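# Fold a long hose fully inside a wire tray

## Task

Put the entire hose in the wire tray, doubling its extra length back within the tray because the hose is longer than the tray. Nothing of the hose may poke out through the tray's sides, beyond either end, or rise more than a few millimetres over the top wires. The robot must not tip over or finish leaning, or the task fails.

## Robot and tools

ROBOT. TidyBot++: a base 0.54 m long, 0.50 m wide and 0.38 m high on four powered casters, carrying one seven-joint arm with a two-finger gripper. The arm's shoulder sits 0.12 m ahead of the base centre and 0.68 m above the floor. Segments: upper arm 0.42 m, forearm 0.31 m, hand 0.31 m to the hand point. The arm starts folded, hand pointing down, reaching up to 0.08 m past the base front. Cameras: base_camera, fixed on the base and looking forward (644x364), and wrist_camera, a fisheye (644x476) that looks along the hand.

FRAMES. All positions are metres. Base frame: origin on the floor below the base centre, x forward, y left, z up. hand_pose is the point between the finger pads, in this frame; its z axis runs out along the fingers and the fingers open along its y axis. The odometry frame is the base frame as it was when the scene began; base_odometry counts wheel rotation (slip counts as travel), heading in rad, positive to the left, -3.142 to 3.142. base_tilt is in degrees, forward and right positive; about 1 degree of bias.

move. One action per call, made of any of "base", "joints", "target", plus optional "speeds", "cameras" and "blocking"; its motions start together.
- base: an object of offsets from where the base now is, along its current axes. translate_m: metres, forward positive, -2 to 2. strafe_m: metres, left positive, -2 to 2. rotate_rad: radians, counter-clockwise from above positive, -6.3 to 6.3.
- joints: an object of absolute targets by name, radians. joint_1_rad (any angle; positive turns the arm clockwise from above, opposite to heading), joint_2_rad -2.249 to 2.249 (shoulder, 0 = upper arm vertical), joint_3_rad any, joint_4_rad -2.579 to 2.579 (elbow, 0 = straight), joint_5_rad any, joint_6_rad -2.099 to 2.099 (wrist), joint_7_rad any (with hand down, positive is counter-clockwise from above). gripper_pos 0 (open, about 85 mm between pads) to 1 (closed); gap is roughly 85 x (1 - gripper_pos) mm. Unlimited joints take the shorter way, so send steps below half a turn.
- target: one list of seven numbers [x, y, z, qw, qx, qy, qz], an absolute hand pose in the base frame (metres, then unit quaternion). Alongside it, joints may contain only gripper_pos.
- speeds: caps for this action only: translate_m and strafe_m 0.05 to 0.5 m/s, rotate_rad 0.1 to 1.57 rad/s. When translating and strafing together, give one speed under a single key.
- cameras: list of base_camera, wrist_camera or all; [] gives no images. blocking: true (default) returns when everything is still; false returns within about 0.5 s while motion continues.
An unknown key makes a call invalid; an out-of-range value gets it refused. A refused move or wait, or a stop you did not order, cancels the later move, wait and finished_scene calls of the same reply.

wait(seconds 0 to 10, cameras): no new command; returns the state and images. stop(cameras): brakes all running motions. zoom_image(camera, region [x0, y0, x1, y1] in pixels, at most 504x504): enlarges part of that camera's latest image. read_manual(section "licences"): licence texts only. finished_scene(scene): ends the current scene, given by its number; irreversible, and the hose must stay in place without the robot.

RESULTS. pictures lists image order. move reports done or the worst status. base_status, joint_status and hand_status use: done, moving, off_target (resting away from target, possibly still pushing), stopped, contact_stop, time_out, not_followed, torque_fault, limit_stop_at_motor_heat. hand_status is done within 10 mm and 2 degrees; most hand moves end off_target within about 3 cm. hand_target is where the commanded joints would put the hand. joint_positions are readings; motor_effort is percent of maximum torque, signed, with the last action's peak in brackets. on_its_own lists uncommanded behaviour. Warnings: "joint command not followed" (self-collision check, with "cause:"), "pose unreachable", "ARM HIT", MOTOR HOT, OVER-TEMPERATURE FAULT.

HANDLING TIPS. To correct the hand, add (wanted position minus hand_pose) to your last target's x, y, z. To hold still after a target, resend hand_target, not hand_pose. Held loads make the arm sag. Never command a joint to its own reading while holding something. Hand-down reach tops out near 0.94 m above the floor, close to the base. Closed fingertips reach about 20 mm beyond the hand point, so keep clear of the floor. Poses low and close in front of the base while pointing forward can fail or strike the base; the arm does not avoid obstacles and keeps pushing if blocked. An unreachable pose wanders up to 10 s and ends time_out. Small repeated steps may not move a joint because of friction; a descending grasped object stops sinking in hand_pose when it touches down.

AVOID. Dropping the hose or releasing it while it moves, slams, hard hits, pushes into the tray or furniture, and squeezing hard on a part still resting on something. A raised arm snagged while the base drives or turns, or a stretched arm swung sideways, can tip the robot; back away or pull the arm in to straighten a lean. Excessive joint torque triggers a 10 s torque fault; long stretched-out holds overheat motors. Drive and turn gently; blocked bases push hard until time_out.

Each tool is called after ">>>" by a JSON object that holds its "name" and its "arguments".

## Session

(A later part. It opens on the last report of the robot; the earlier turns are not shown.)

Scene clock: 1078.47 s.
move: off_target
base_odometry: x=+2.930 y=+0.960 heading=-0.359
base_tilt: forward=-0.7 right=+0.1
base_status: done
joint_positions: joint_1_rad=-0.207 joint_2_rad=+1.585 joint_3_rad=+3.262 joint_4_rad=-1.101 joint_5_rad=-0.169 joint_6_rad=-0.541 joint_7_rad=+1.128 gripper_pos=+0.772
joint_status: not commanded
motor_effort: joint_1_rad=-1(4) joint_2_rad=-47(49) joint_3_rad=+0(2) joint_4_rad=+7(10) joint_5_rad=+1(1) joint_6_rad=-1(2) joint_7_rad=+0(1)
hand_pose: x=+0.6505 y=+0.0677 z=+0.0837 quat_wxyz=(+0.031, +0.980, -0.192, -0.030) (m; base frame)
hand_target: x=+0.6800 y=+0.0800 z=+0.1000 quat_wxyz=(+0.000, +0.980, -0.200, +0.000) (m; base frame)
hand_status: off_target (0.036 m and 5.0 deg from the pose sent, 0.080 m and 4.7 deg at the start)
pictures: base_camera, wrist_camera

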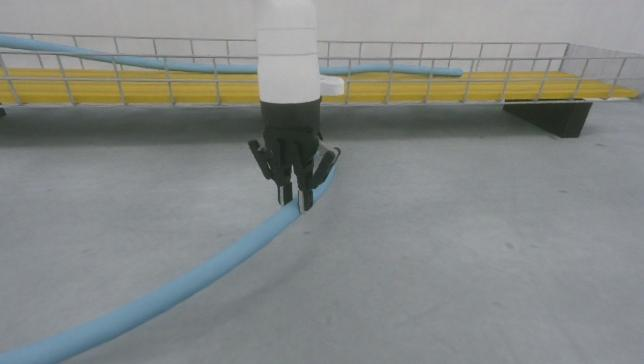

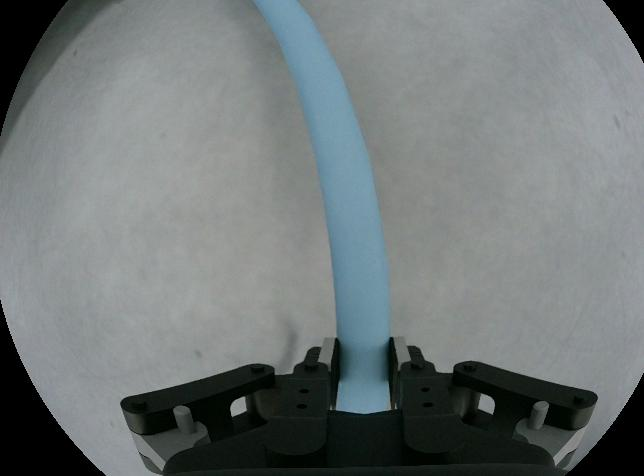

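>>> {"name": "move", "arguments": {"target": [0.60,0.04,0.30,0,0.88,-0.475,0], "cameras": []}}

>>> {"name": "move", "arguments": {"target": [0.56,-0.05,0.50,0,0.72,-0.694,0]}}

Scene clock: 1085.17 s.
move: off_target
base_odometry: x=+2.930 y=+0.960 heading=-0.359
base_tilt: forward=-0.7 right=+0.1
base_status: not commanded
joint_positions: joint_1_rad=-0.207 joint_2_rad=+1.071 joint_3_rad=+3.327 joint_4_rad=-1.710 joint_5_rad=-0.389 joint_6_rad=-0.494 joint_7_rad=+0.936 gripper_pos=+0.772
joint_status: not commanded
motor_effort: joint_1_rad=-1(1) joint_2_rad=-42(49) joint_3_rad=+1(2) joint_4_rad=+7(8) joint_5_rad=+0(1) joint_6_rad=-2(2) joint_7_rad=+0(1)
hand_pose: x=+0.5700 y=+0.0459 z=+0.2820 quat_wxyz=(+0.016, +0.904, -0.426, -0.044) (m; base frame)
hand_target: x=+0.6000 y=+0.0400 z=+0.3000 quat_wxyz=(+0.000, +0.880, -0.475, +0.000) (m; base frame)
hand_status: off_target (0.036 m and 8.3 deg from the pose sent, 0.224 m and 34.9 deg at the start)
pictures: none
No camera images: "cameras" was empty.

Scene clock: 1087.13 s.
move: off_target
base_odometry: x=+2.930 y=+0.960 heading=-0.359
base_tilt: forward=-0.7 right=+0.1
base_status: not commanded
joint_positions: joint_1_rad=-0.174 joint_2_rad=+0.620 joint_3_rad=+3.512 joint_4_rad=-1.812 joint_5_rad=-0.321 joint_6_rad=-0.742 joint_7_rad=+0.498 gripper_pos=+0.772
joint_status: not commanded
motor_effort: joint_1_rad=+0(1) joint_2_rad=-36(44) joint_3_rad=+3(3) joint_4_rad=+13(15) joint_5_rad=-1(1) joint_6_rad=+1(2) joint_7_rad=-1(1)
hand_pose: x=+0.5757 y=-0.0332 z=+0.4837 quat_wxyz=(-0.008, +0.752, -0.659, +0.010) (m; base frame)
hand_target: x=+0.5600 y=-0.0500 z=+0.5000 quat_wxyz=(+0.000, +0.720, -0.694, +0.000) (m; base frame)
hand_status: off_target (0.028 m and 5.6 deg from the pose sent, 0.238 m and 37.8 deg at the start)
pictures: base_camera, wrist_camera

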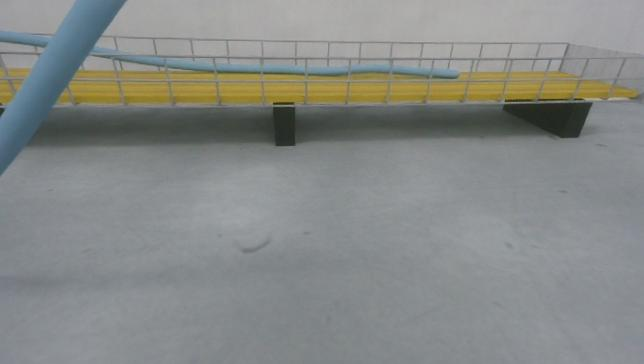

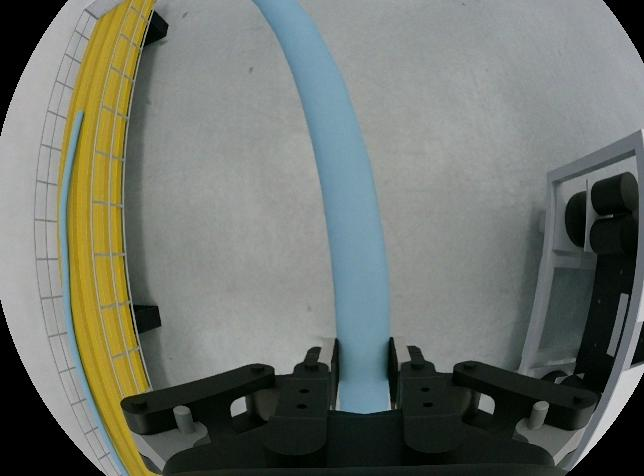

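>>> {"name": "move", "arguments": {"base": {"translate_m":0.39}, "speeds": {"translate_m":0.2}}}

Scene clock: 1093.03 s.
move: done
base_odometry: x=+3.296 y=+0.823 heading=-0.360
base_tilt: forward=-0.7 right=+0.1
base_status: done
joint_positions: joint_1_rad=-0.173 joint_2_rad=+0.619 joint_3_rad=+3.512 joint_4_rad=-1.819 joint_5_rad=-0.318 joint_6_rad=-0.750 joint_7_rad=+0.497 gripper_pos=+0.772
joint_status: not commanded
motor_effort: joint_1_rad=+1(2) joint_2_rad=-36(38) joint_3_rad=+3(4) joint_4_rad=+14(15) joint_5_rad=-2(2) joint_6_rad=+0(2) joint_7_rad=-1(2)
hand_pose: x=+0.5698 y=-0.0330 z=+0.4829 quat_wxyz=(-0.005, +0.751, -0.660, +0.004) (m; base frame)
hand_target: x=+0.5600 y=-0.0500 z=+0.5000 quat_wxyz=(+0.000, +0.720, -0.694, +0.000) (m; base frame)
hand_status: not commanded
pictures: base_camera, wrist_camera

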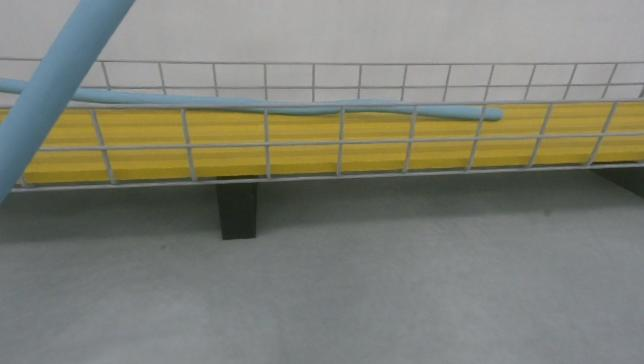

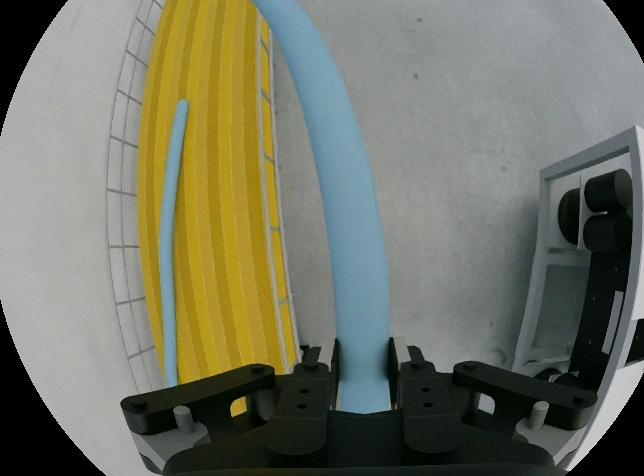

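>>> {"name": "move", "arguments": {"target": [0.73,0.0,0.42,0,0.66,-0.751,0]}}

Scene clock: 1097.53 s.
move: off_target
base_odometry: x=+3.296 y=+0.823 heading=-0.360
base_tilt: forward=-0.7 right=+0.1
base_status: not commanded
joint_positions: joint_1_rad=-0.173 joint_2_rad=+1.037 joint_3_rad=+3.512 joint_4_rad=-1.212 joint_5_rad=-0.318 joint_6_rad=-0.941 joint_7_rad=+0.175 gripper_pos=+0.772
joint_status: not commanded
motor_effort: joint_1_rad=+0(1) joint_2_rad=-49(50) joint_3_rad=+3(6) joint_4_rad=+15(16) joint_5_rad=-2(2) joint_6_rad=+1(1) joint_7_rad=-2(2)
hand_pose: x=+0.7297 y=-0.0204 z=+0.4014 quat_wxyz=(+0.019, +0.694, -0.720, +0.024) (m; base frame)
hand_target: x=+0.7300 y=+0.0000 z=+0.4200 quat_wxyz=(+0.000, +0.660, -0.751, +0.000) (m; base frame)
hand_status: off_target (0.028 m and 6.4 deg from the pose sent, 0.175 m and 14.8 deg at the start)
pictures: base_camera, wrist_camera

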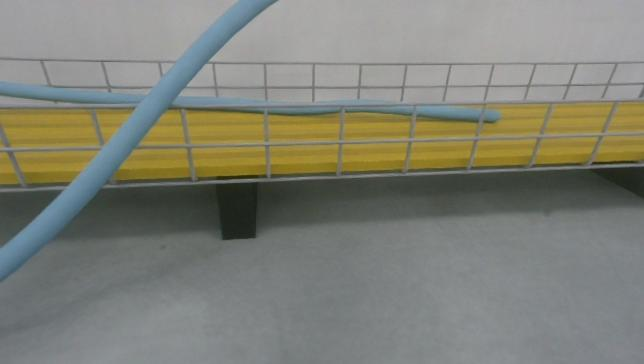

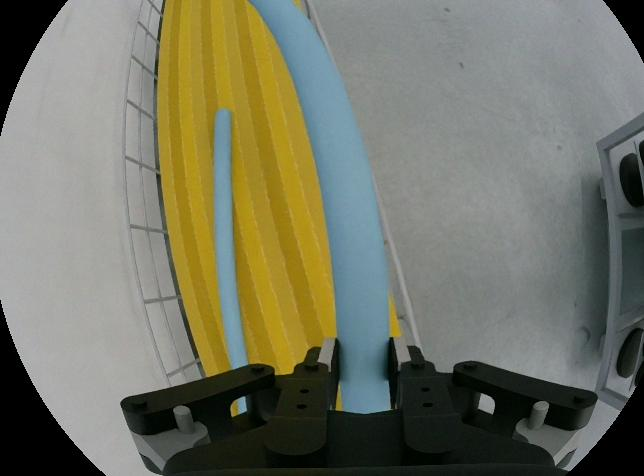

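>>> {"name": "move", "arguments": {"target": [0.735,0.0,0.30,0,0.64,-0.768,0], "cameras": ["wrist_camera"]}}

>>> {"name": "move", "arguments": {"target": [0.755,0.0,0.205,0,0.64,-0.768,0]}}

Scene clock: 1101.70 s.
move: off_target
base_odometry: x=+3.296 y=+0.823 heading=-0.360
base_tilt: forward=-0.6 right=+0.1
base_status: not commanded
joint_positions: joint_1_rad=-0.173 joint_2_rad=+1.251 joint_3_rad=+3.506 joint_4_rad=-1.173 joint_5_rad=-0.380 joint_6_rad=-0.895 joint_7_rad=+0.168 gripper_pos=+0.772
joint_status: not commanded
motor_effort: joint_1_rad=+0(2) joint_2_rad=-49(53) joint_3_rad=+4(5) joint_4_rad=+12(15) joint_5_rad=-1(2) joint_6_rad=+0(1) joint_7_rad=-3(3)
hand_pose: x=+0.6949 y=-0.0146 z=+0.2824 quat_wxyz=(+0.059, +0.684, -0.727, -0.018) (m; base frame)
hand_target: x=+0.7350 y=+0.0000 z=+0.3000 quat_wxyz=(+0.000, +0.640, -0.768, +0.000) (m; base frame)
hand_status: off_target (0.046 m and 9.9 deg from the pose sent, 0.104 m and 9.0 deg at the start)
pictures: wrist_camera

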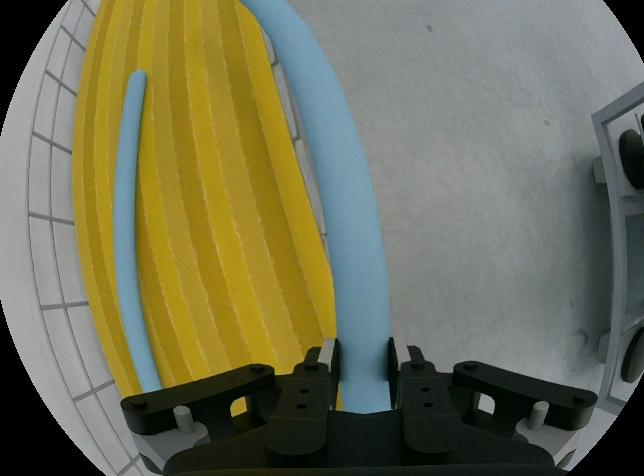

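Scene clock: 1103.13 s.
move: off_target
base_odometry: x=+3.296 y=+0.823 heading=-0.360
base_tilt: forward=-0.6 right=+0.1
base_status: not commanded
joint_positions: joint_1_rad=-0.140 joint_2_rad=+1.441 joint_3_rad=+3.473 joint_4_rad=-0.961 joint_5_rad=-0.380 joint_6_rad=-0.882 joint_7_rad=+0.129 gripper_pos=+0.772
joint_status: not commanded
motor_effort: joint_1_rad=-1(1) joint_2_rad=-47(49) joint_3_rad=+4(4) joint_4_rad=+11(13) joint_5_rad=-1(3) joint_6_rad=+1(2) joint_7_rad=-3(4)
hand_pose: x=+0.7243 y=-0.0086 z=+0.2043 quat_wxyz=(+0.048, +0.687, -0.725, -0.015) (m; base frame)
hand_target: x=+0.7550 y=+0.0000 z=+0.2050 quat_wxyz=(+0.000, +0.640, -0.768, +0.000) (m; base frame)
hand_status: off_target (0.032 m and 9.3 deg from the pose sent, 0.099 m and 9.9 deg at the start)
pictures: base_camera, wrist_camera

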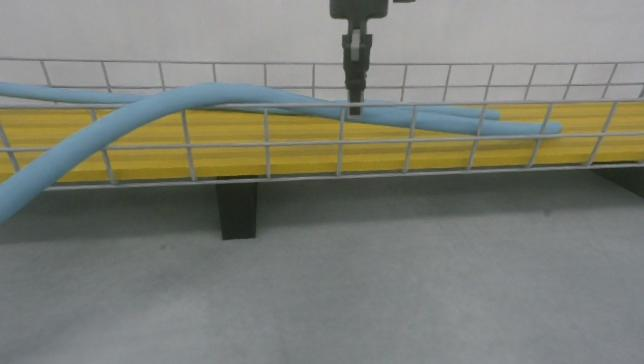

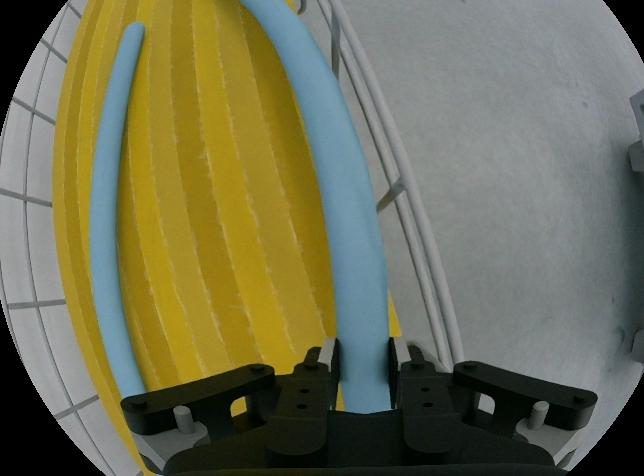

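>>> {"name": "move", "arguments": {"joints": {"gripper_pos":0}, "cameras": ["wrist_camera"]}}

>>> {"name": "move", "arguments": {"target": [0.735,0.0,0.34,0,0.64,-0.768,0], "cameras": []}}

>>> {"name": "move", "arguments": {"target": [0.62,0.05,0.55,0,0.95,-0.3,0]}}

Scene clock: 1107.70 s.
move: done
base_odometry: x=+3.296 y=+0.823 heading=-0.360
base_tilt: forward=-0.7 right=+0.1
base_status: not commanded
joint_positions: joint_1_rad=-0.140 joint_2_rad=+1.442 joint_3_rad=+3.470 joint_4_rad=-0.949 joint_5_rad=-0.395 joint_6_rad=-0.853 joint_7_rad=+0.099 gripper_pos=+0.000
joint_status: all done
motor_effort: joint_1_rad=-1(2) joint_2_rad=-48(49) joint_3_rad=+3(4) joint_4_rad=+10(12) joint_5_rad=+1(2) joint_6_rad=-2(4) joint_7_rad=+0(3)
hand_pose: x=+0.7394 y=-0.0043 z=+0.2049 quat_wxyz=(+0.030, +0.675, -0.737, -0.003) (m; base frame)
hand_target: x=+0.7550 y=+0.0000 z=+0.2050 quat_wxyz=(+0.000, +0.640, -0.768, +0.000) (m; base frame)
hand_status: not commanded
pictures: wrist_camera

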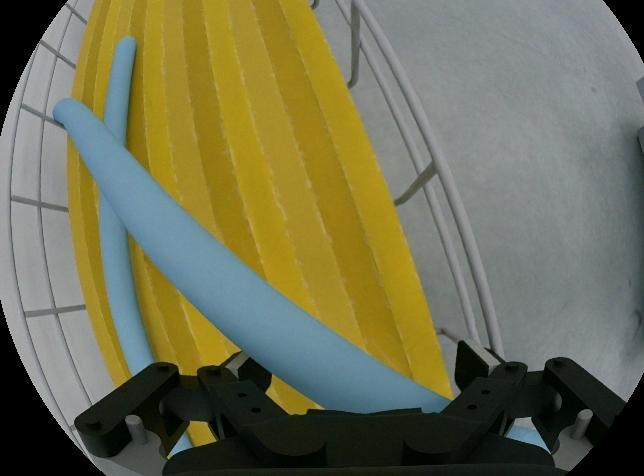

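Scene clock: 1109.40 s.
move: off_target
base_odometry: x=+3.296 y=+0.823 heading=-0.360
base_tilt: forward=-0.7 right=+0.1
base_status: not commanded
joint_positions: joint_1_rad=-0.140 joint_2_rad=+1.160 joint_3_rad=+3.470 joint_4_rad=-1.158 joint_5_rad=-0.395 joint_6_rad=-0.853 joint_7_rad=+0.099 gripper_pos=+0.000
joint_status: not commanded
motor_effort: joint_1_rad=-1(1) joint_2_rad=-47(52) joint_3_rad=+3(4) joint_4_rad=+12(14) joint_5_rad=+1(2) joint_6_rad=+0(3) joint_7_rad=+1(1)
hand_pose: x=+0.7470 y=-0.0079 z=+0.3352 quat_wxyz=(-0.009, +0.650, -0.759, +0.012) (m; base frame)
hand_target: x=+0.7350 y=+0.0000 z=+0.3400 quat_wxyz=(+0.000, +0.640, -0.768, +0.000) (m; base frame)
hand_status: off_target (0.015 m and 2.3 deg from the pose sent, 0.135 m and 6.4 deg at the start)
pictures: none
No camera images: "cameras" was empty.

Scene clock: 1111.53 s.
move: off_target
base_odometry: x=+3.296 y=+0.823 heading=-0.360
base_tilt: forward=-0.7 right=+0.1
base_status: not commanded
joint_positions: joint_1_rad=-0.172 joint_2_rad=+0.619 joint_3_rad=+3.322 joint_4_rad=-1.518 joint_5_rad=-0.141 joint_6_rad=-0.952 joint_7_rad=+0.887 gripper_pos=+0.000
joint_status: not commanded
motor_effort: joint_1_rad=-1(2) joint_2_rad=-36(49) joint_3_rad=+0(4) joint_4_rad=+16(16) joint_5_rad=+1(1) joint_6_rad=+0(1) joint_7_rad=+0(1)
hand_pose: x=+0.6481 y=+0.0363 z=+0.5467 quat_wxyz=(-0.017, +0.933, -0.359, +0.028) (m; base frame)
hand_target: x=+0.6200 y=+0.0500 z=+0.5500 quat_wxyz=(+0.000, +0.954, -0.301, +0.000) (m; base frame)
hand_status: off_target (0.031 m and 8.0 deg from the pose sent, 0.256 m and 63.8 deg at the start)
pictures: base_camera, wrist_camera

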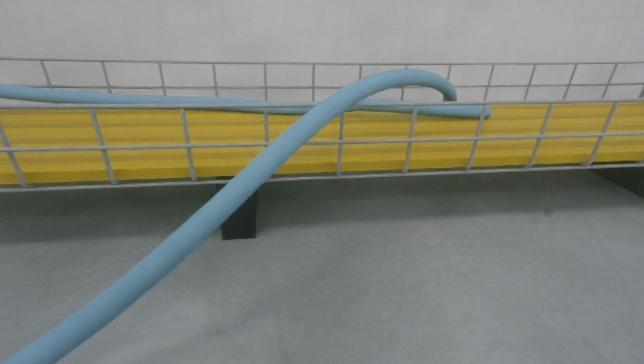

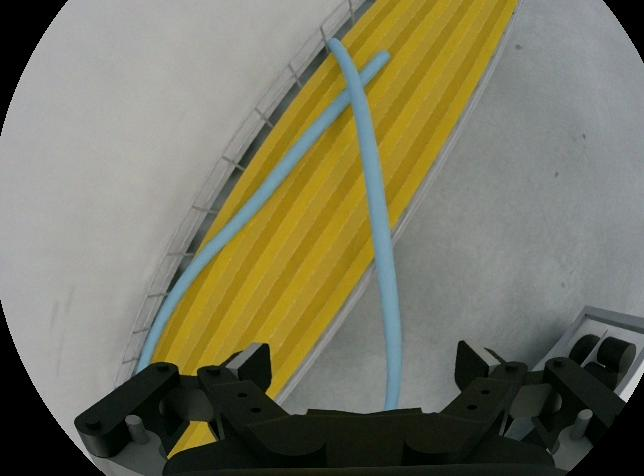

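>>> {"name": "move", "arguments": {"target": [0.55,0.045,0.27,0,0.945,-0.327,0]}}

Scene clock: 1120.37 s.
move: off_target
base_odometry: x=+3.296 y=+0.823 heading=-0.360
base_tilt: forward=-0.7 right=+0.1
base_status: not commanded
joint_positions: joint_1_rad=-0.172 joint_2_rad=+1.066 joint_3_rad=+3.262 joint_4_rad=-1.861 joint_5_rad=-0.338 joint_6_rad=-0.291 joint_7_rad=+1.090 gripper_pos=+0.000
joint_status: not commanded
motor_effort: joint_1_rad=+0(1) joint_2_rad=-36(41) joint_3_rad=+0(2) joint_4_rad=+3(15) joint_5_rad=+1(1) joint_6_rad=+0(1) joint_7_rad=+0(1)
hand_pose: x=+0.5362 y=+0.0354 z=+0.2678 quat_wxyz=(+0.017, +0.939, -0.341, -0.024) (m; base frame)
hand_target: x=+0.5500 y=+0.0450 z=+0.2700 quat_wxyz=(+0.000, +0.945, -0.327, +0.000) (m; base frame)
hand_status: off_target (0.017 m and 3.8 deg from the pose sent, 0.294 m and 5.4 deg at the start)
pictures: base_camera, wrist_camera

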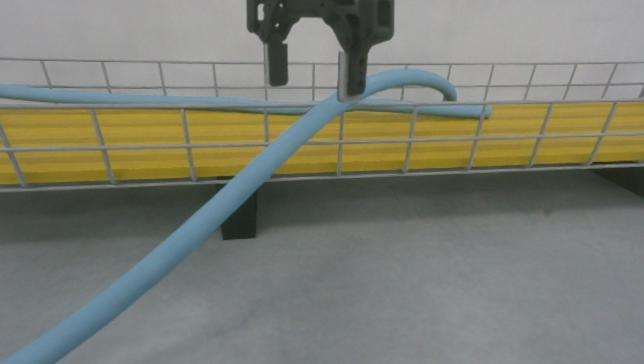

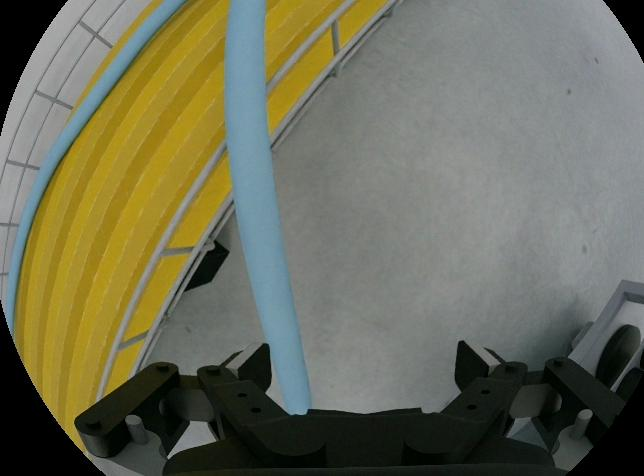

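>>> {"name": "move", "arguments": {"target": [0.592,0.088,0.20,0,0.945,-0.327,0], "cameras": ["wrist_camera"]}}

Scene clock: 1124.17 s.
move: off_target
base_odometry: x=+3.296 y=+0.823 heading=-0.360
base_tilt: forward=-0.7 right=+0.1
base_status: not commanded
joint_positions: joint_1_rad=-0.237 joint_2_rad=+1.256 joint_3_rad=+3.262 joint_4_rad=-1.643 joint_5_rad=-0.357 joint_6_rad=-0.289 joint_7_rad=+1.091 gripper_pos=+0.000
joint_status: not commanded
motor_effort: joint_1_rad=-1(2) joint_2_rad=-40(41) joint_3_rad=+1(2) joint_4_rad=+4(5) joint_5_rad=+1(1) joint_6_rad=-1(1) joint_7_rad=+0(1)
hand_pose: x=+0.5822 y=+0.0701 z=+0.1964 quat_wxyz=(+0.013, +0.951, -0.308, -0.008) (m; base frame)
hand_target: x=+0.5920 y=+0.0880 z=+0.2000 quat_wxyz=(+0.000, +0.945, -0.327, +0.000) (m; base frame)
hand_status: off_target (0.021 m and 2.9 deg from the pose sent, 0.102 m and 3.8 deg at the start)
pictures: wrist_camera

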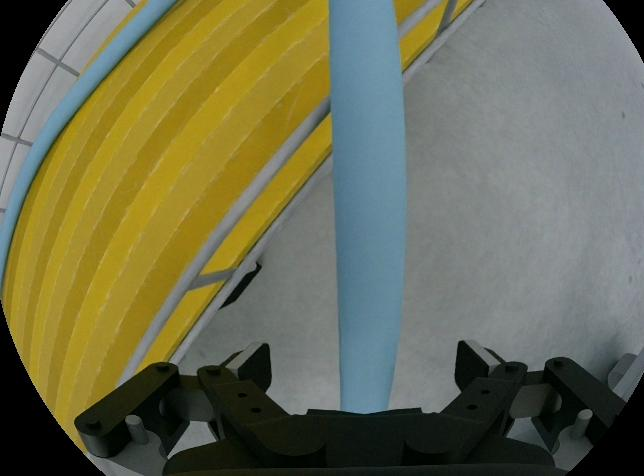

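>>> {"name": "move", "arguments": {"target": [0.59,0.092,0.165,0,0.945,-0.327,0], "cameras": []}}

>>> {"name": "move", "arguments": {"joints": {"gripper_pos":0.97}}}

Scene clock: 1127.77 s.
move: off_target
base_odometry: x=+3.296 y=+0.823 heading=-0.360
base_tilt: forward=-0.6 right=+0.1
base_status: not commanded
joint_positions: joint_1_rad=-0.237 joint_2_rad=+1.340 joint_3_rad=+3.261 joint_4_rad=-1.593 joint_5_rad=-0.373 joint_6_rad=-0.287 joint_7_rad=+1.091 gripper_pos=+0.000
joint_status: not commanded
motor_effort: joint_1_rad=-1(1) joint_2_rad=-40(43) joint_3_rad=+0(1) joint_4_rad=+3(6) joint_5_rad=+1(1) joint_6_rad=-1(1) joint_7_rad=+0(1)
hand_pose: x=+0.5722 y=+0.0682 z=+0.1605 quat_wxyz=(+0.020, +0.949, -0.313, -0.022) (m; base frame)
hand_target: x=+0.5900 y=+0.0920 z=+0.1650 quat_wxyz=(+0.000, +0.945, -0.327, +0.000) (m; base frame)
hand_status: off_target (0.030 m and 3.8 deg from the pose sent, 0.039 m and 2.9 deg at the start)
pictures: none
No camera images: "cameras" was empty.

Scene clock: 1128.87 s.
move: off_target
base_odometry: x=+3.296 y=+0.823 heading=-0.360
base_tilt: forward=-0.7 right=+0.2
base_status: not commanded
joint_positions: joint_1_rad=-0.237 joint_2_rad=+1.340 joint_3_rad=+3.261 joint_4_rad=-1.593 joint_5_rad=-0.374 joint_6_rad=-0.287 joint_7_rad=+1.091 gripper_pos=+0.766
joint_status: gripper_pos off_target (ended at +0.766, target +0.970)
motor_effort: joint_1_rad=-1(1) joint_2_rad=-41(41) joint_3_rad=+1(2) joint_4_rad=+4(4) joint_5_rad=+1(1) joint_6_rad=-1(1) joint_7_rad=+0(1)
hand_pose: x=+0.5721 y=+0.0683 z=+0.1605 quat_wxyz=(+0.020, +0.949, -0.313, -0.022) (m; base frame)
hand_target: x=+0.5900 y=+0.0920 z=+0.1650 quat_wxyz=(+0.000, +0.945, -0.327, +0.000) (m; base frame)
hand_status: not commanded
pictures: base_camera, wrist_camera

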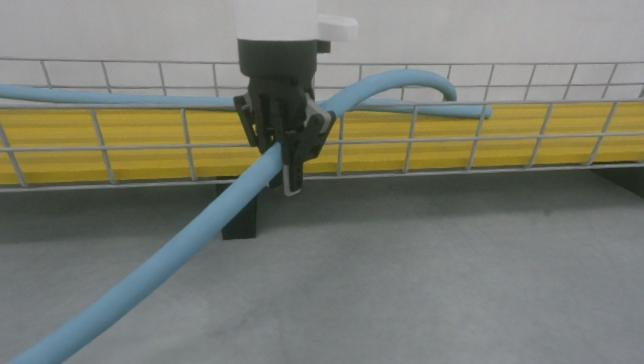

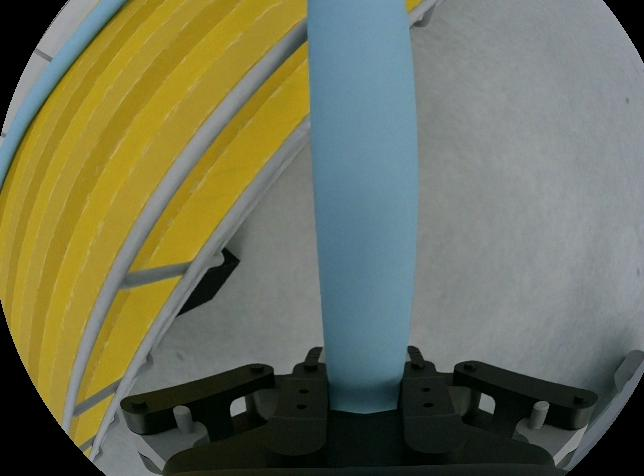

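>>> {"name": "move", "arguments": {"target": [0.57,0.10,0.45,0,0.88,-0.475,0], "cameras": []}}

>>> {"name": "move", "arguments": {"target": [0.72,0.15,0.45,0,0.70,-0.714,0]}}

Scene clock: 1133.67 s.
move: off_target
base_odometry: x=+3.296 y=+0.823 heading=-0.360
base_tilt: forward=-0.7 right=+0.1
base_status: not commanded
joint_positions: joint_1_rad=-0.374 joint_2_rad=+0.737 joint_3_rad=+3.384 joint_4_rad=-1.788 joint_5_rad=-0.299 joint_6_rad=-0.642 joint_7_rad=+0.678 gripper_pos=+0.766
joint_status: not commanded
motor_effort: joint_1_rad=+0(1) joint_2_rad=-39(48) joint_3_rad=+2(3) joint_4_rad=+12(13) joint_5_rad=+0(1) joint_6_rad=+1(2) joint_7_rad=-1(1)
hand_pose: x=+0.5762 y=+0.1058 z=+0.4294 quat_wxyz=(-0.009, +0.891, -0.453, -0.001) (m; base frame)
hand_target: x=+0.5700 y=+0.1000 z=+0.4500 quat_wxyz=(+0.000, +0.880, -0.475, +0.000) (m; base frame)
hand_status: off_target (0.022 m and 3.0 deg from the pose sent, 0.291 m and 20.5 deg at the start)
pictures: none
No camera images: "cameras" was empty.

Scene clock: 1135.90 s.
move: off_target
base_odometry: x=+3.296 y=+0.823 heading=-0.360
base_tilt: forward=-0.7 right=+0.1
base_status: not commanded
joint_positions: joint_1_rad=-0.375 joint_2_rad=+1.017 joint_3_rad=+3.444 joint_4_rad=-1.157 joint_5_rad=-0.299 joint_6_rad=-1.023 joint_7_rad=+0.006 gripper_pos=+0.766
joint_status: not commanded
motor_effort: joint_1_rad=+1(1) joint_2_rad=-51(52) joint_3_rad=+3(5) joint_4_rad=+16(18) joint_5_rad=+0(1) joint_6_rad=+1(2) joint_7_rad=-2(2)
hand_pose: x=+0.7153 y=+0.1437 z=+0.4211 quat_wxyz=(+0.006, +0.726, -0.687, -0.003) (m; base frame)
hand_target: x=+0.7200 y=+0.1500 z=+0.4500 quat_wxyz=(+0.000, +0.700, -0.714, +0.000) (m; base frame)
hand_status: off_target (0.030 m and 4.4 deg from the pose sent, 0.152 m and 37.3 deg at the start)
pictures: base_camera, wrist_camera

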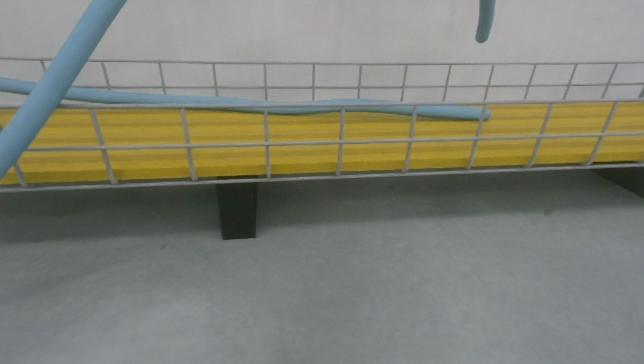

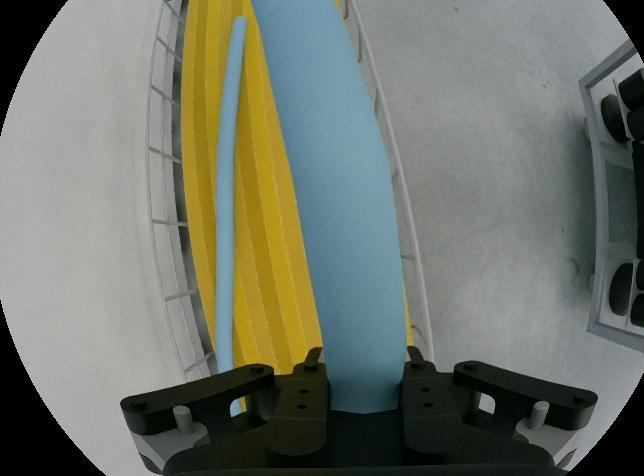

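>>> {"name": "move", "arguments": {"target": [0.735,0.15,0.32,0,0.66,-0.751,0], "cameras": ["wrist_camera"]}}

>>> {"name": "move", "arguments": {"target": [0.755,0.15,0.205,0,0.66,-0.751,0]}}

Scene clock: 1141.63 s.
move: off_target
base_odometry: x=+3.296 y=+0.823 heading=-0.360
base_tilt: forward=-0.7 right=+0.1
base_status: not commanded
joint_positions: joint_1_rad=-0.375 joint_2_rad=+1.257 joint_3_rad=+3.450 joint_4_rad=-1.097 joint_5_rad=-0.358 joint_6_rad=-0.987 joint_7_rad=-0.052 gripper_pos=+0.767
joint_status: not commanded
motor_effort: joint_1_rad=+2(2) joint_2_rad=-51(54) joint_3_rad=+6(6) joint_4_rad=+14(17) joint_5_rad=+0(1) joint_6_rad=+2(2) joint_7_rad=-3(3)
hand_pose: x=+0.6824 y=+0.1386 z=+0.2909 quat_wxyz=(+0.063, +0.697, -0.713, -0.038) (m; base frame)
hand_target: x=+0.7350 y=+0.1500 z=+0.3200 quat_wxyz=(+0.000, +0.660, -0.751, +0.000) (m; base frame)
hand_status: off_target (0.061 m and 10.4 deg from the pose sent, 0.103 m and 10.6 deg at the start)
pictures: wrist_camera

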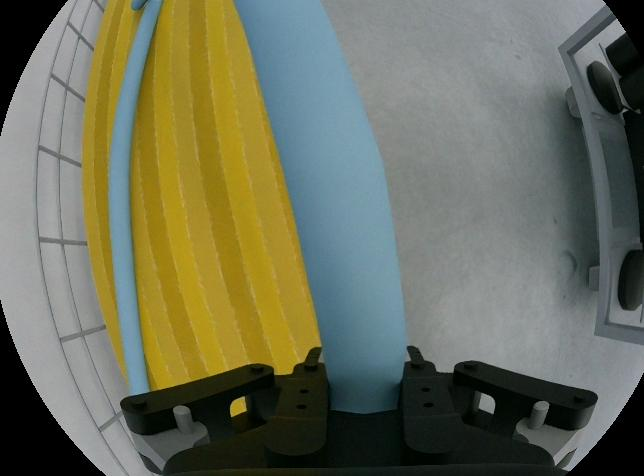

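Scene clock: 1143.17 s.
move: off_target
base_odometry: x=+3.296 y=+0.823 heading=-0.360
base_tilt: forward=-0.7 right=+0.1
base_status: not commanded
joint_positions: joint_1_rad=-0.338 joint_2_rad=+1.483 joint_3_rad=+3.451 joint_4_rad=-0.860 joint_5_rad=-0.358 joint_6_rad=-0.954 joint_7_rad=-0.084 gripper_pos=+0.768
joint_status: not commanded
motor_effort: joint_1_rad=-2(5) joint_2_rad=-49(52) joint_3_rad=+1(6) joint_4_rad=+14(15) joint_5_rad=-2(3) joint_6_rad=+3(4) joint_7_rad=-4(4)
hand_pose: x=+0.7176 y=+0.1302 z=+0.1974 quat_wxyz=(+0.055, +0.698, -0.714, -0.019) (m; base frame)
hand_target: x=+0.7550 y=+0.1500 z=+0.2050 quat_wxyz=(+0.000, +0.660, -0.751, +0.000) (m; base frame)
hand_status: off_target (0.043 m and 9.0 deg from the pose sent, 0.113 m and 10.4 deg at the start)
pictures: base_camera, wrist_camera

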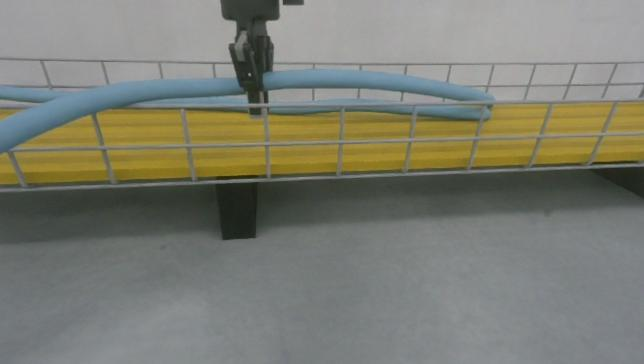

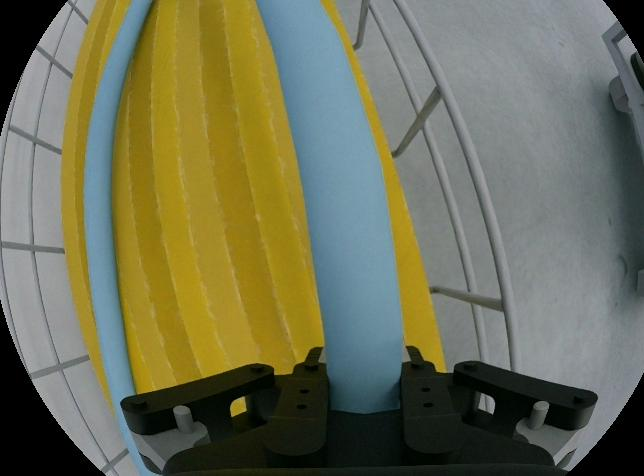

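>>> {"name": "move", "arguments": {"joints": {"gripper_pos":0}, "cameras": ["wrist_camera"]}}

>>> {"name": "move", "arguments": {"target": [0.735,0.15,0.34,0,0.66,-0.751,0], "cameras": []}}

>>> {"name": "move", "arguments": {"target": [0.62,0.1,0.55,0,0.999,-0.03,0]}}

Scene clock: 1148.03 s.
move: done
base_odometry: x=+3.296 y=+0.823 heading=-0.360
base_tilt: forward=-0.7 right=+0.1
base_status: not commanded
joint_positions: joint_1_rad=-0.338 joint_2_rad=+1.485 joint_3_rad=+3.451 joint_4_rad=-0.845 joint_5_rad=-0.367 joint_6_rad=-0.924 joint_7_rad=-0.121 gripper_pos=+0.000
joint_status: all done
motor_effort: joint_1_rad=+0(2) joint_2_rad=-50(51) joint_3_rad=+2(3) joint_4_rad=+12(14) joint_5_rad=+1(3) joint_6_rad=+0(3) joint_7_rad=+0(4)
hand_pose: x=+0.7335 y=+0.1360 z=+0.1986 quat_wxyz=(+0.036, +0.685, -0.727, -0.007) (m; base frame)
hand_target: x=+0.7550 y=+0.1500 z=+0.2050 quat_wxyz=(+0.000, +0.660, -0.751, +0.000) (m; base frame)
hand_status: not commanded
pictures: wrist_camera

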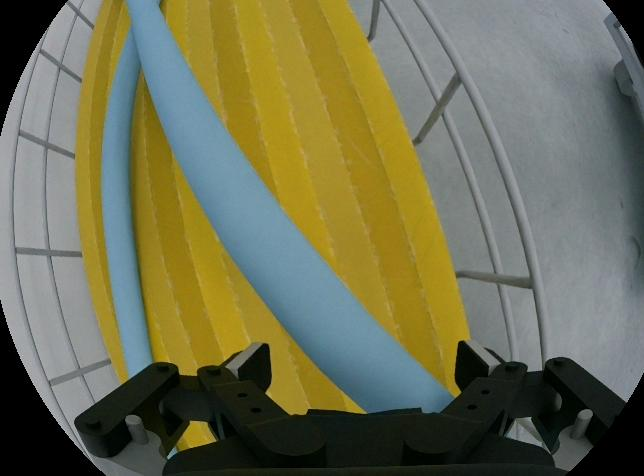

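Scene clock: 1149.77 s.
move: done
base_odometry: x=+3.296 y=+0.823 heading=-0.360
base_tilt: forward=-0.7 right=+0.1
base_status: not commanded
joint_positions: joint_1_rad=-0.362 joint_2_rad=+1.195 joint_3_rad=+3.454 joint_4_rad=-1.064 joint_5_rad=-0.367 joint_6_rad=-0.924 joint_7_rad=-0.121 gripper_pos=+0.000
joint_status: not commanded
motor_effort: joint_1_rad=-1(2) joint_2_rad=-48(55) joint_3_rad=+3(4) joint_4_rad=+13(15) joint_5_rad=+1(1) joint_6_rad=+0(1) joint_7_rad=+0(1)
hand_pose: x=+0.7417 y=+0.1456 z=+0.3341 quat_wxyz=(-0.004, +0.670, -0.742, +0.002) (m; base frame)
hand_target: x=+0.7350 y=+0.1500 z=+0.3400 quat_wxyz=(+0.000, +0.660, -0.751, +0.000) (m; base frame)
hand_status: done (0.010 m and 1.6 deg from the pose sent, 0.142 m and 5.8 deg at the start)
pictures: none
No camera images: "cameras" was empty.

Scene clock: 1152.17 s.
move: off_target
base_odometry: x=+3.296 y=+0.823 heading=-0.360
base_tilt: forward=-0.7 right=+0.1
base_status: not commanded
joint_positions: joint_1_rad=-0.238 joint_2_rad=+0.631 joint_3_rad=+3.198 joint_4_rad=-1.486 joint_5_rad=-0.059 joint_6_rad=-0.962 joint_7_rad=+1.272 gripper_pos=+0.000
joint_status: not commanded
motor_effort: joint_1_rad=+0(1) joint_2_rad=-37(50) joint_3_rad=-1(4) joint_4_rad=+16(16) joint_5_rad=+1(1) joint_6_rad=+0(1) joint_7_rad=+0(1)
hand_pose: x=+0.6440 y=+0.1147 z=+0.5476 quat_wxyz=(-0.016, +0.997, -0.069, +0.029) (m; base frame)
hand_target: x=+0.6200 y=+0.1000 z=+0.5500 quat_wxyz=(+0.000, +1.000, -0.030, +0.000) (m; base frame)
hand_status: off_target (0.028 m and 5.8 deg from the pose sent, 0.252 m and 92.4 deg at the start)
pictures: base_camera, wrist_camera

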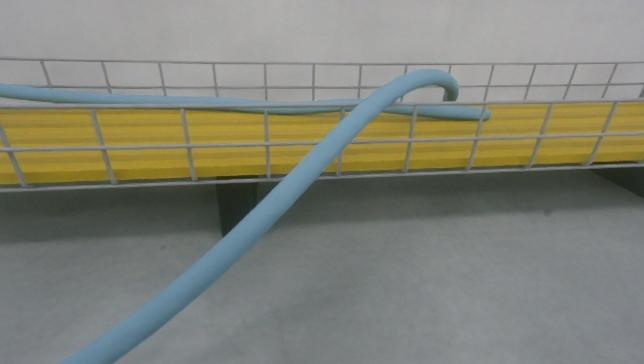

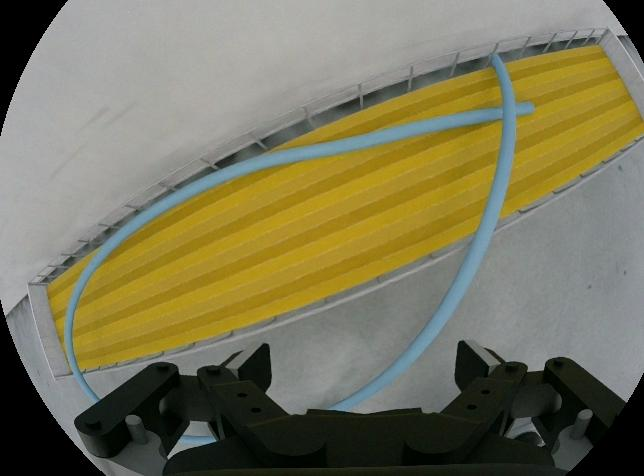

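>>> {"name": "move", "arguments": {"joints": {"gripper_pos":0.2}, "target": [0.80,0.05,0.32,0,0.766,-0.643,0]}}

Scene clock: 1170.73 s.
move: off_target
base_odometry: x=+3.296 y=+0.823 heading=-0.360
base_tilt: forward=-0.7 right=+0.1
base_status: not commanded
joint_positions: joint_1_rad=-0.168 joint_2_rad=+1.341 joint_3_rad=+3.353 joint_4_rad=-0.767 joint_5_rad=-0.223 joint_6_rad=-1.015 joint_7_rad=+0.274 gripper_pos=+0.200
joint_status: all done
motor_effort: joint_1_rad=+0(1) joint_2_rad=-52(54) joint_3_rad=+2(2) joint_4_rad=+14(16) joint_5_rad=+1(1) joint_6_rad=+0(1) joint_7_rad=+0(1)
hand_pose: x=+0.8074 y=+0.0659 z=+0.3079 quat_wxyz=(-0.006, +0.799, -0.601, +0.018) (m; base frame)
hand_target: x=+0.8000 y=+0.0500 z=+0.3200 quat_wxyz=(+0.000, +0.766, -0.643, +0.000) (m; base frame)
hand_status: off_target (0.021 m and 6.5 deg from the pose sent, 0.283 m and 72.2 deg at the start)
pictures: base_camera, wrist_camera

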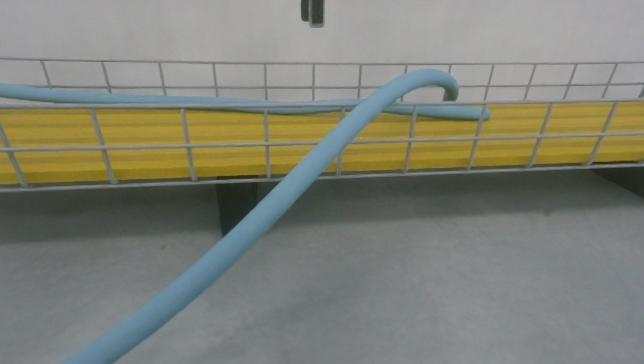

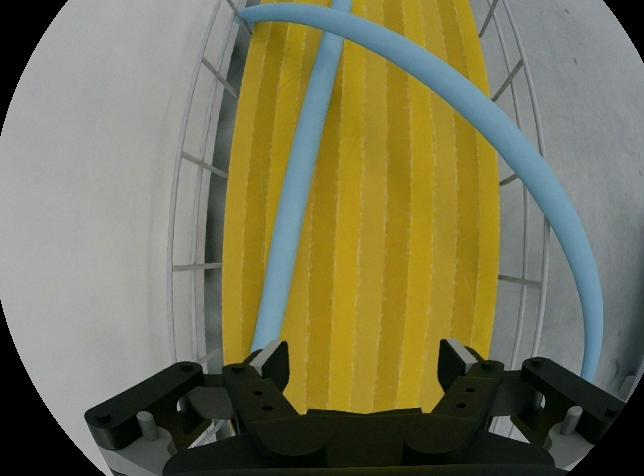

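>>> {"name": "move", "arguments": {"target": [0.85,-0.09,0.22,0,0.72,-0.694,0], "cameras": ["wrist_camera"]}}

Scene clock: 1184.30 s.
move: time_out
base_odometry: x=+3.296 y=+0.823 heading=-0.359
base_tilt: forward=-0.7 right=+0.1
base_status: not commanded
joint_positions: joint_1_rad=+0.112 joint_2_rad=+1.853 joint_3_rad=+3.099 joint_4_rad=+0.272 joint_5_rad=-0.148 joint_6_rad=-1.432 joint_7_rad=+0.191 gripper_pos=+0.200
joint_status: not commanded
motor_effort: joint_1_rad=+0(7) joint_2_rad=-54(60) joint_3_rad=-3(7) joint_4_rad=+18(19) joint_5_rad=-1(6) joint_6_rad=+0(9) joint_7_rad=+0(1)
hand_pose: x=+0.8796 y=-0.0303 z=+0.2588 quat_wxyz=(-0.114, +0.721, -0.684, -0.004) (m; base frame)
hand_target: x=+0.8835 y=-0.0261 z=+0.2665 quat_wxyz=(-0.122, +0.720, -0.683, -0.005) (m; base frame)
hand_status: time_out (0.077 m and 13.1 deg from the pose sent, 0.184 m and 14.2 deg at the start)
pictures: wrist_camera

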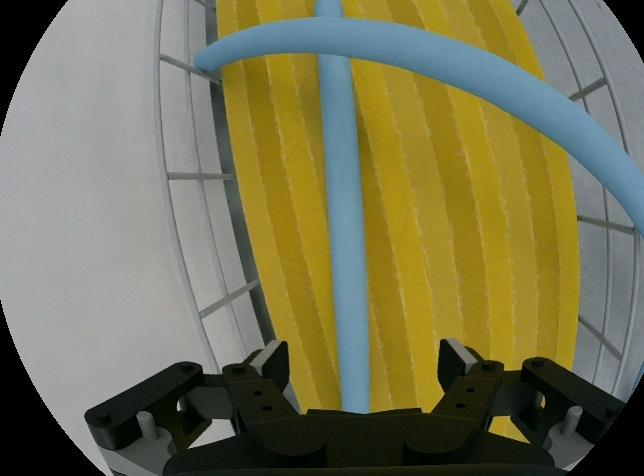

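>>> {"name": "move", "arguments": {"joints": {"joint_1_rad":0.0,"joint_2_rad":1.2,"joint_3_rad":3.3,"joint_4_rad":-0.9,"joint_5_rad":-0.2,"joint_6_rad":-1.03,"joint_7_rad":0.25}, "cameras": []}}

>>> {"name": "move", "arguments": {"base": {"translate_m":0.08}, "speeds": {"translate_m":0.1}}}

Scene clock: 1189.83 s.
move: done
base_odometry: x=+3.296 y=+0.823 heading=-0.359
base_tilt: forward=-0.7 right=+0.1
base_status: not commanded
joint_positions: joint_1_rad=+0.025 joint_2_rad=+1.231 joint_3_rad=+3.276 joint_4_rad=-0.880 joint_5_rad=-0.163 joint_6_rad=-1.092 joint_7_rad=+0.191 gripper_pos=+0.200
joint_status: all done
motor_effort: joint_1_rad=+0(2) joint_2_rad=-50(56) joint_3_rad=+0(3) joint_4_rad=+15(19) joint_5_rad=+1(2) joint_6_rad=-1(2) joint_7_rad=+0(1)
hand_pose: x=+0.7685 y=-0.0408 z=+0.3503 quat_wxyz=(+0.010, +0.720, -0.693, -0.026) (m; base frame)
hand_target: x=+0.7902 y=-0.0307 z=+0.3655 quat_wxyz=(-0.017, +0.739, -0.674, +0.002) (m; base frame)
hand_status: not commanded
pictures: none
No camera images: "cameras" was empty.

Scene clock: 1191.17 s.
move: done
base_odometry: x=+3.371 y=+0.795 heading=-0.360
base_tilt: forward=-0.6 right=+0.0
base_status: done
joint_positions: joint_1_rad=+0.024 joint_2_rad=+1.229 joint_3_rad=+3.276 joint_4_rad=-0.885 joint_5_rad=-0.164 joint_6_rad=-1.086 joint_7_rad=+0.191 gripper_pos=+0.200
joint_status: not commanded
motor_effort: joint_1_rad=+0(2) joint_2_rad=-50(51) joint_3_rad=+0(1) joint_4_rad=+15(16) joint_5_rad=+1(1) joint_6_rad=-1(2) joint_7_rad=+0(1)
hand_pose: x=+0.7686 y=-0.0403 z=+0.3498 quat_wxyz=(+0.009, +0.720, -0.693, -0.025) (m; base frame)
hand_target: x=+0.7902 y=-0.0307 z=+0.3655 quat_wxyz=(-0.017, +0.739, -0.674, +0.002) (m; base frame)
hand_status: not commanded
pictures: base_camera, wrist_camera

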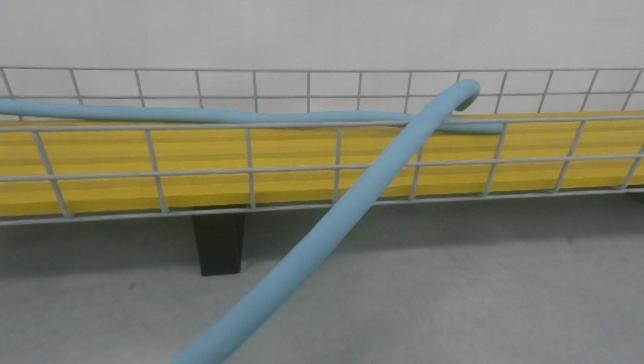

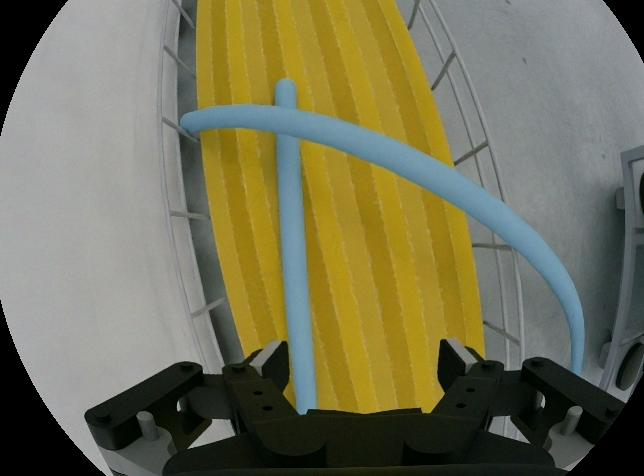

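>>> {"name": "move", "arguments": {"target": [0.80,-0.05,0.22,0,0.72,-0.694,0], "cameras": ["wrist_camera"]}}

Scene clock: 1196.33 s.
move: off_target
base_odometry: x=+3.371 y=+0.795 heading=-0.360
base_tilt: forward=-0.6 right=+0.1
base_status: not commanded
joint_positions: joint_1_rad=+0.024 joint_2_rad=+1.539 joint_3_rad=+3.348 joint_4_rad=-0.646 joint_5_rad=-0.238 joint_6_rad=-1.060 joint_7_rad=+0.191 gripper_pos=+0.200
joint_status: not commanded
motor_effort: joint_1_rad=-1(1) joint_2_rad=-51(56) joint_3_rad=+0(1) joint_4_rad=+13(15) joint_5_rad=+1(1) joint_6_rad=-1(2) joint_7_rad=+1(1)
hand_pose: x=+0.7680 y=-0.0525 z=+0.2055 quat_wxyz=(+0.029, +0.715, -0.698, -0.033) (m; base frame)
hand_target: x=+0.8000 y=-0.0500 z=+0.2200 quat_wxyz=(+0.000, +0.720, -0.694, +0.000) (m; base frame)
hand_status: off_target (0.035 m and 5.1 deg from the pose sent, 0.134 m and 3.0 deg at the start)
pictures: wrist_camera

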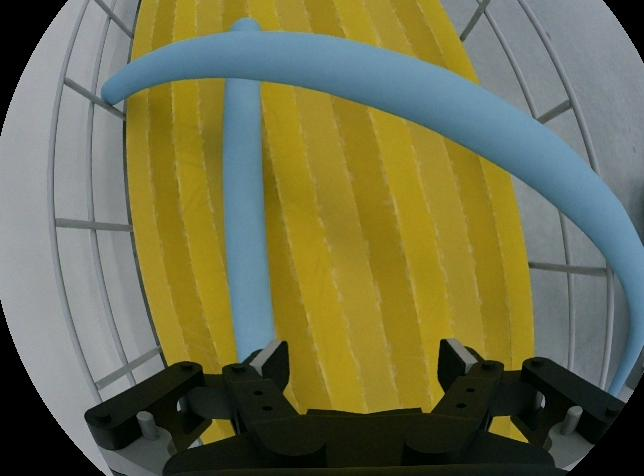

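>>> {"name": "move", "arguments": {"base": {"translate_m":0.05}, "speeds": {"translate_m":0.1}, "target": [0.805,-0.05,0.20,0,0.72,-0.694,0], "cameras": ["wrist_camera"]}}

Scene clock: 1199.27 s.
move: off_target
base_odometry: x=+3.418 y=+0.777 heading=-0.361
base_tilt: forward=-0.6 right=+0.1
base_status: done
joint_positions: joint_1_rad=+0.024 joint_2_rad=+1.584 joint_3_rad=+3.348 joint_4_rad=-0.554 joint_5_rad=-0.239 joint_6_rad=-1.060 joint_7_rad=+0.191 gripper_pos=+0.200
joint_status: not commanded
motor_effort: joint_1_rad=+0(2) joint_2_rad=-52(53) joint_3_rad=+1(1) joint_4_rad=+13(15) joint_5_rad=+1(1) joint_6_rad=-1(2) joint_7_rad=+0(1)
hand_pose: x=+0.7905 y=-0.0485 z=+0.1973 quat_wxyz=(+0.014, +0.722, -0.692, -0.016) (m; base frame)
hand_target: x=+0.8050 y=-0.0500 z=+0.2000 quat_wxyz=(+0.000, +0.720, -0.694, +0.000) (m; base frame)
hand_status: off_target (0.015 m and 2.5 deg from the pose sent, 0.037 m and 5.1 deg at the start)
pictures: wrist_camera

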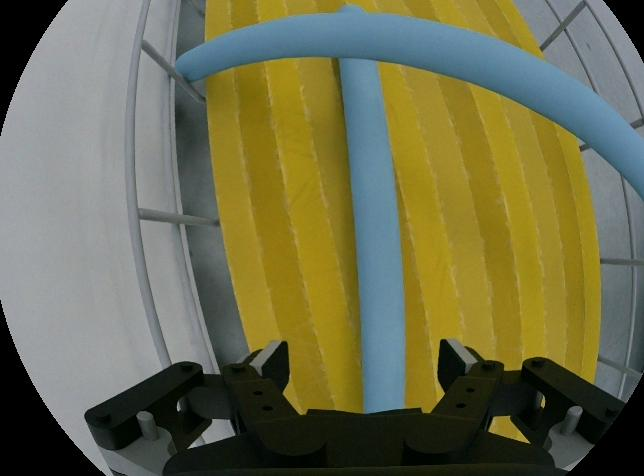

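>>> {"name": "move", "arguments": {"target": [0.795,-0.05,0.165,0,0.72,-0.694,0], "cameras": []}}

>>> {"name": "move", "arguments": {"joints": {"gripper_pos":0.97}, "cameras": ["wrist_camera"]}}

Scene clock: 1201.93 s.
move: off_target
base_odometry: x=+3.418 y=+0.777 heading=-0.361
base_tilt: forward=-0.7 right=+0.2
base_status: not commanded
joint_positions: joint_1_rad=+0.024 joint_2_rad=+1.648 joint_3_rad=+3.348 joint_4_rad=-0.554 joint_5_rad=-0.240 joint_6_rad=-1.023 joint_7_rad=+0.191 gripper_pos=+0.200
joint_status: not commanded
motor_effort: joint_1_rad=+0(1) joint_2_rad=-52(54) joint_3_rad=+0(1) joint_4_rad=+14(15) joint_5_rad=+1(1) joint_6_rad=-1(2) joint_7_rad=+0(1)
hand_pose: x=+0.7697 y=-0.0492 z=+0.1542 quat_wxyz=(+0.025, +0.722, -0.692, -0.025) (m; base frame)
hand_target: x=+0.7950 y=-0.0500 z=+0.1650 quat_wxyz=(+0.000, +0.720, -0.694, +0.000) (m; base frame)
hand_status: off_target (0.028 m and 4.0 deg from the pose sent, 0.033 m and 2.5 deg at the start)
pictures: none
No camera images: "cameras" was empty.

Scene clock: 1202.90 s.
move: off_target
base_odometry: x=+3.418 y=+0.777 heading=-0.361
base_tilt: forward=-0.7 right=+0.1
base_status: not commanded
joint_positions: joint_1_rad=+0.024 joint_2_rad=+1.648 joint_3_rad=+3.348 joint_4_rad=-0.554 joint_5_rad=-0.240 joint_6_rad=-1.023 joint_7_rad=+0.191 gripper_pos=+0.762
joint_status: gripper_pos off_target (ended at +0.762, target +0.970)
motor_effort: joint_1_rad=-1(1) joint_2_rad=-51(51) joint_3_rad=-1(2) joint_4_rad=+13(14) joint_5_rad=+1(1) joint_6_rad=-1(2) joint_7_rad=+0(1)
hand_pose: x=+0.7696 y=-0.0492 z=+0.1541 quat_wxyz=(+0.025, +0.722, -0.692, -0.025) (m; base frame)
hand_target: x=+0.7950 y=-0.0500 z=+0.1650 quat_wxyz=(+0.000, +0.720, -0.694, +0.000) (m; base frame)
hand_status: not commanded
pictures: wrist_camera

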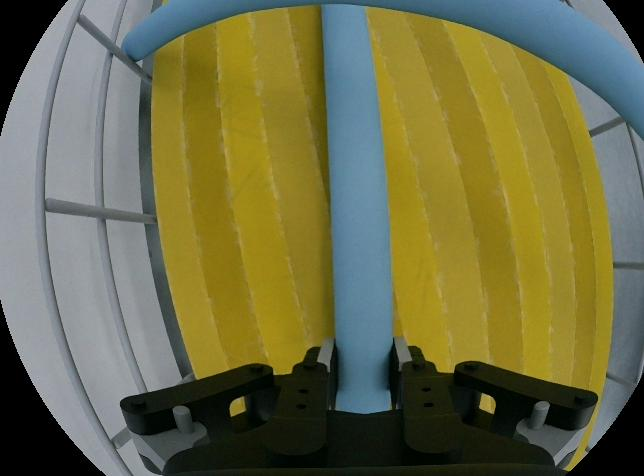

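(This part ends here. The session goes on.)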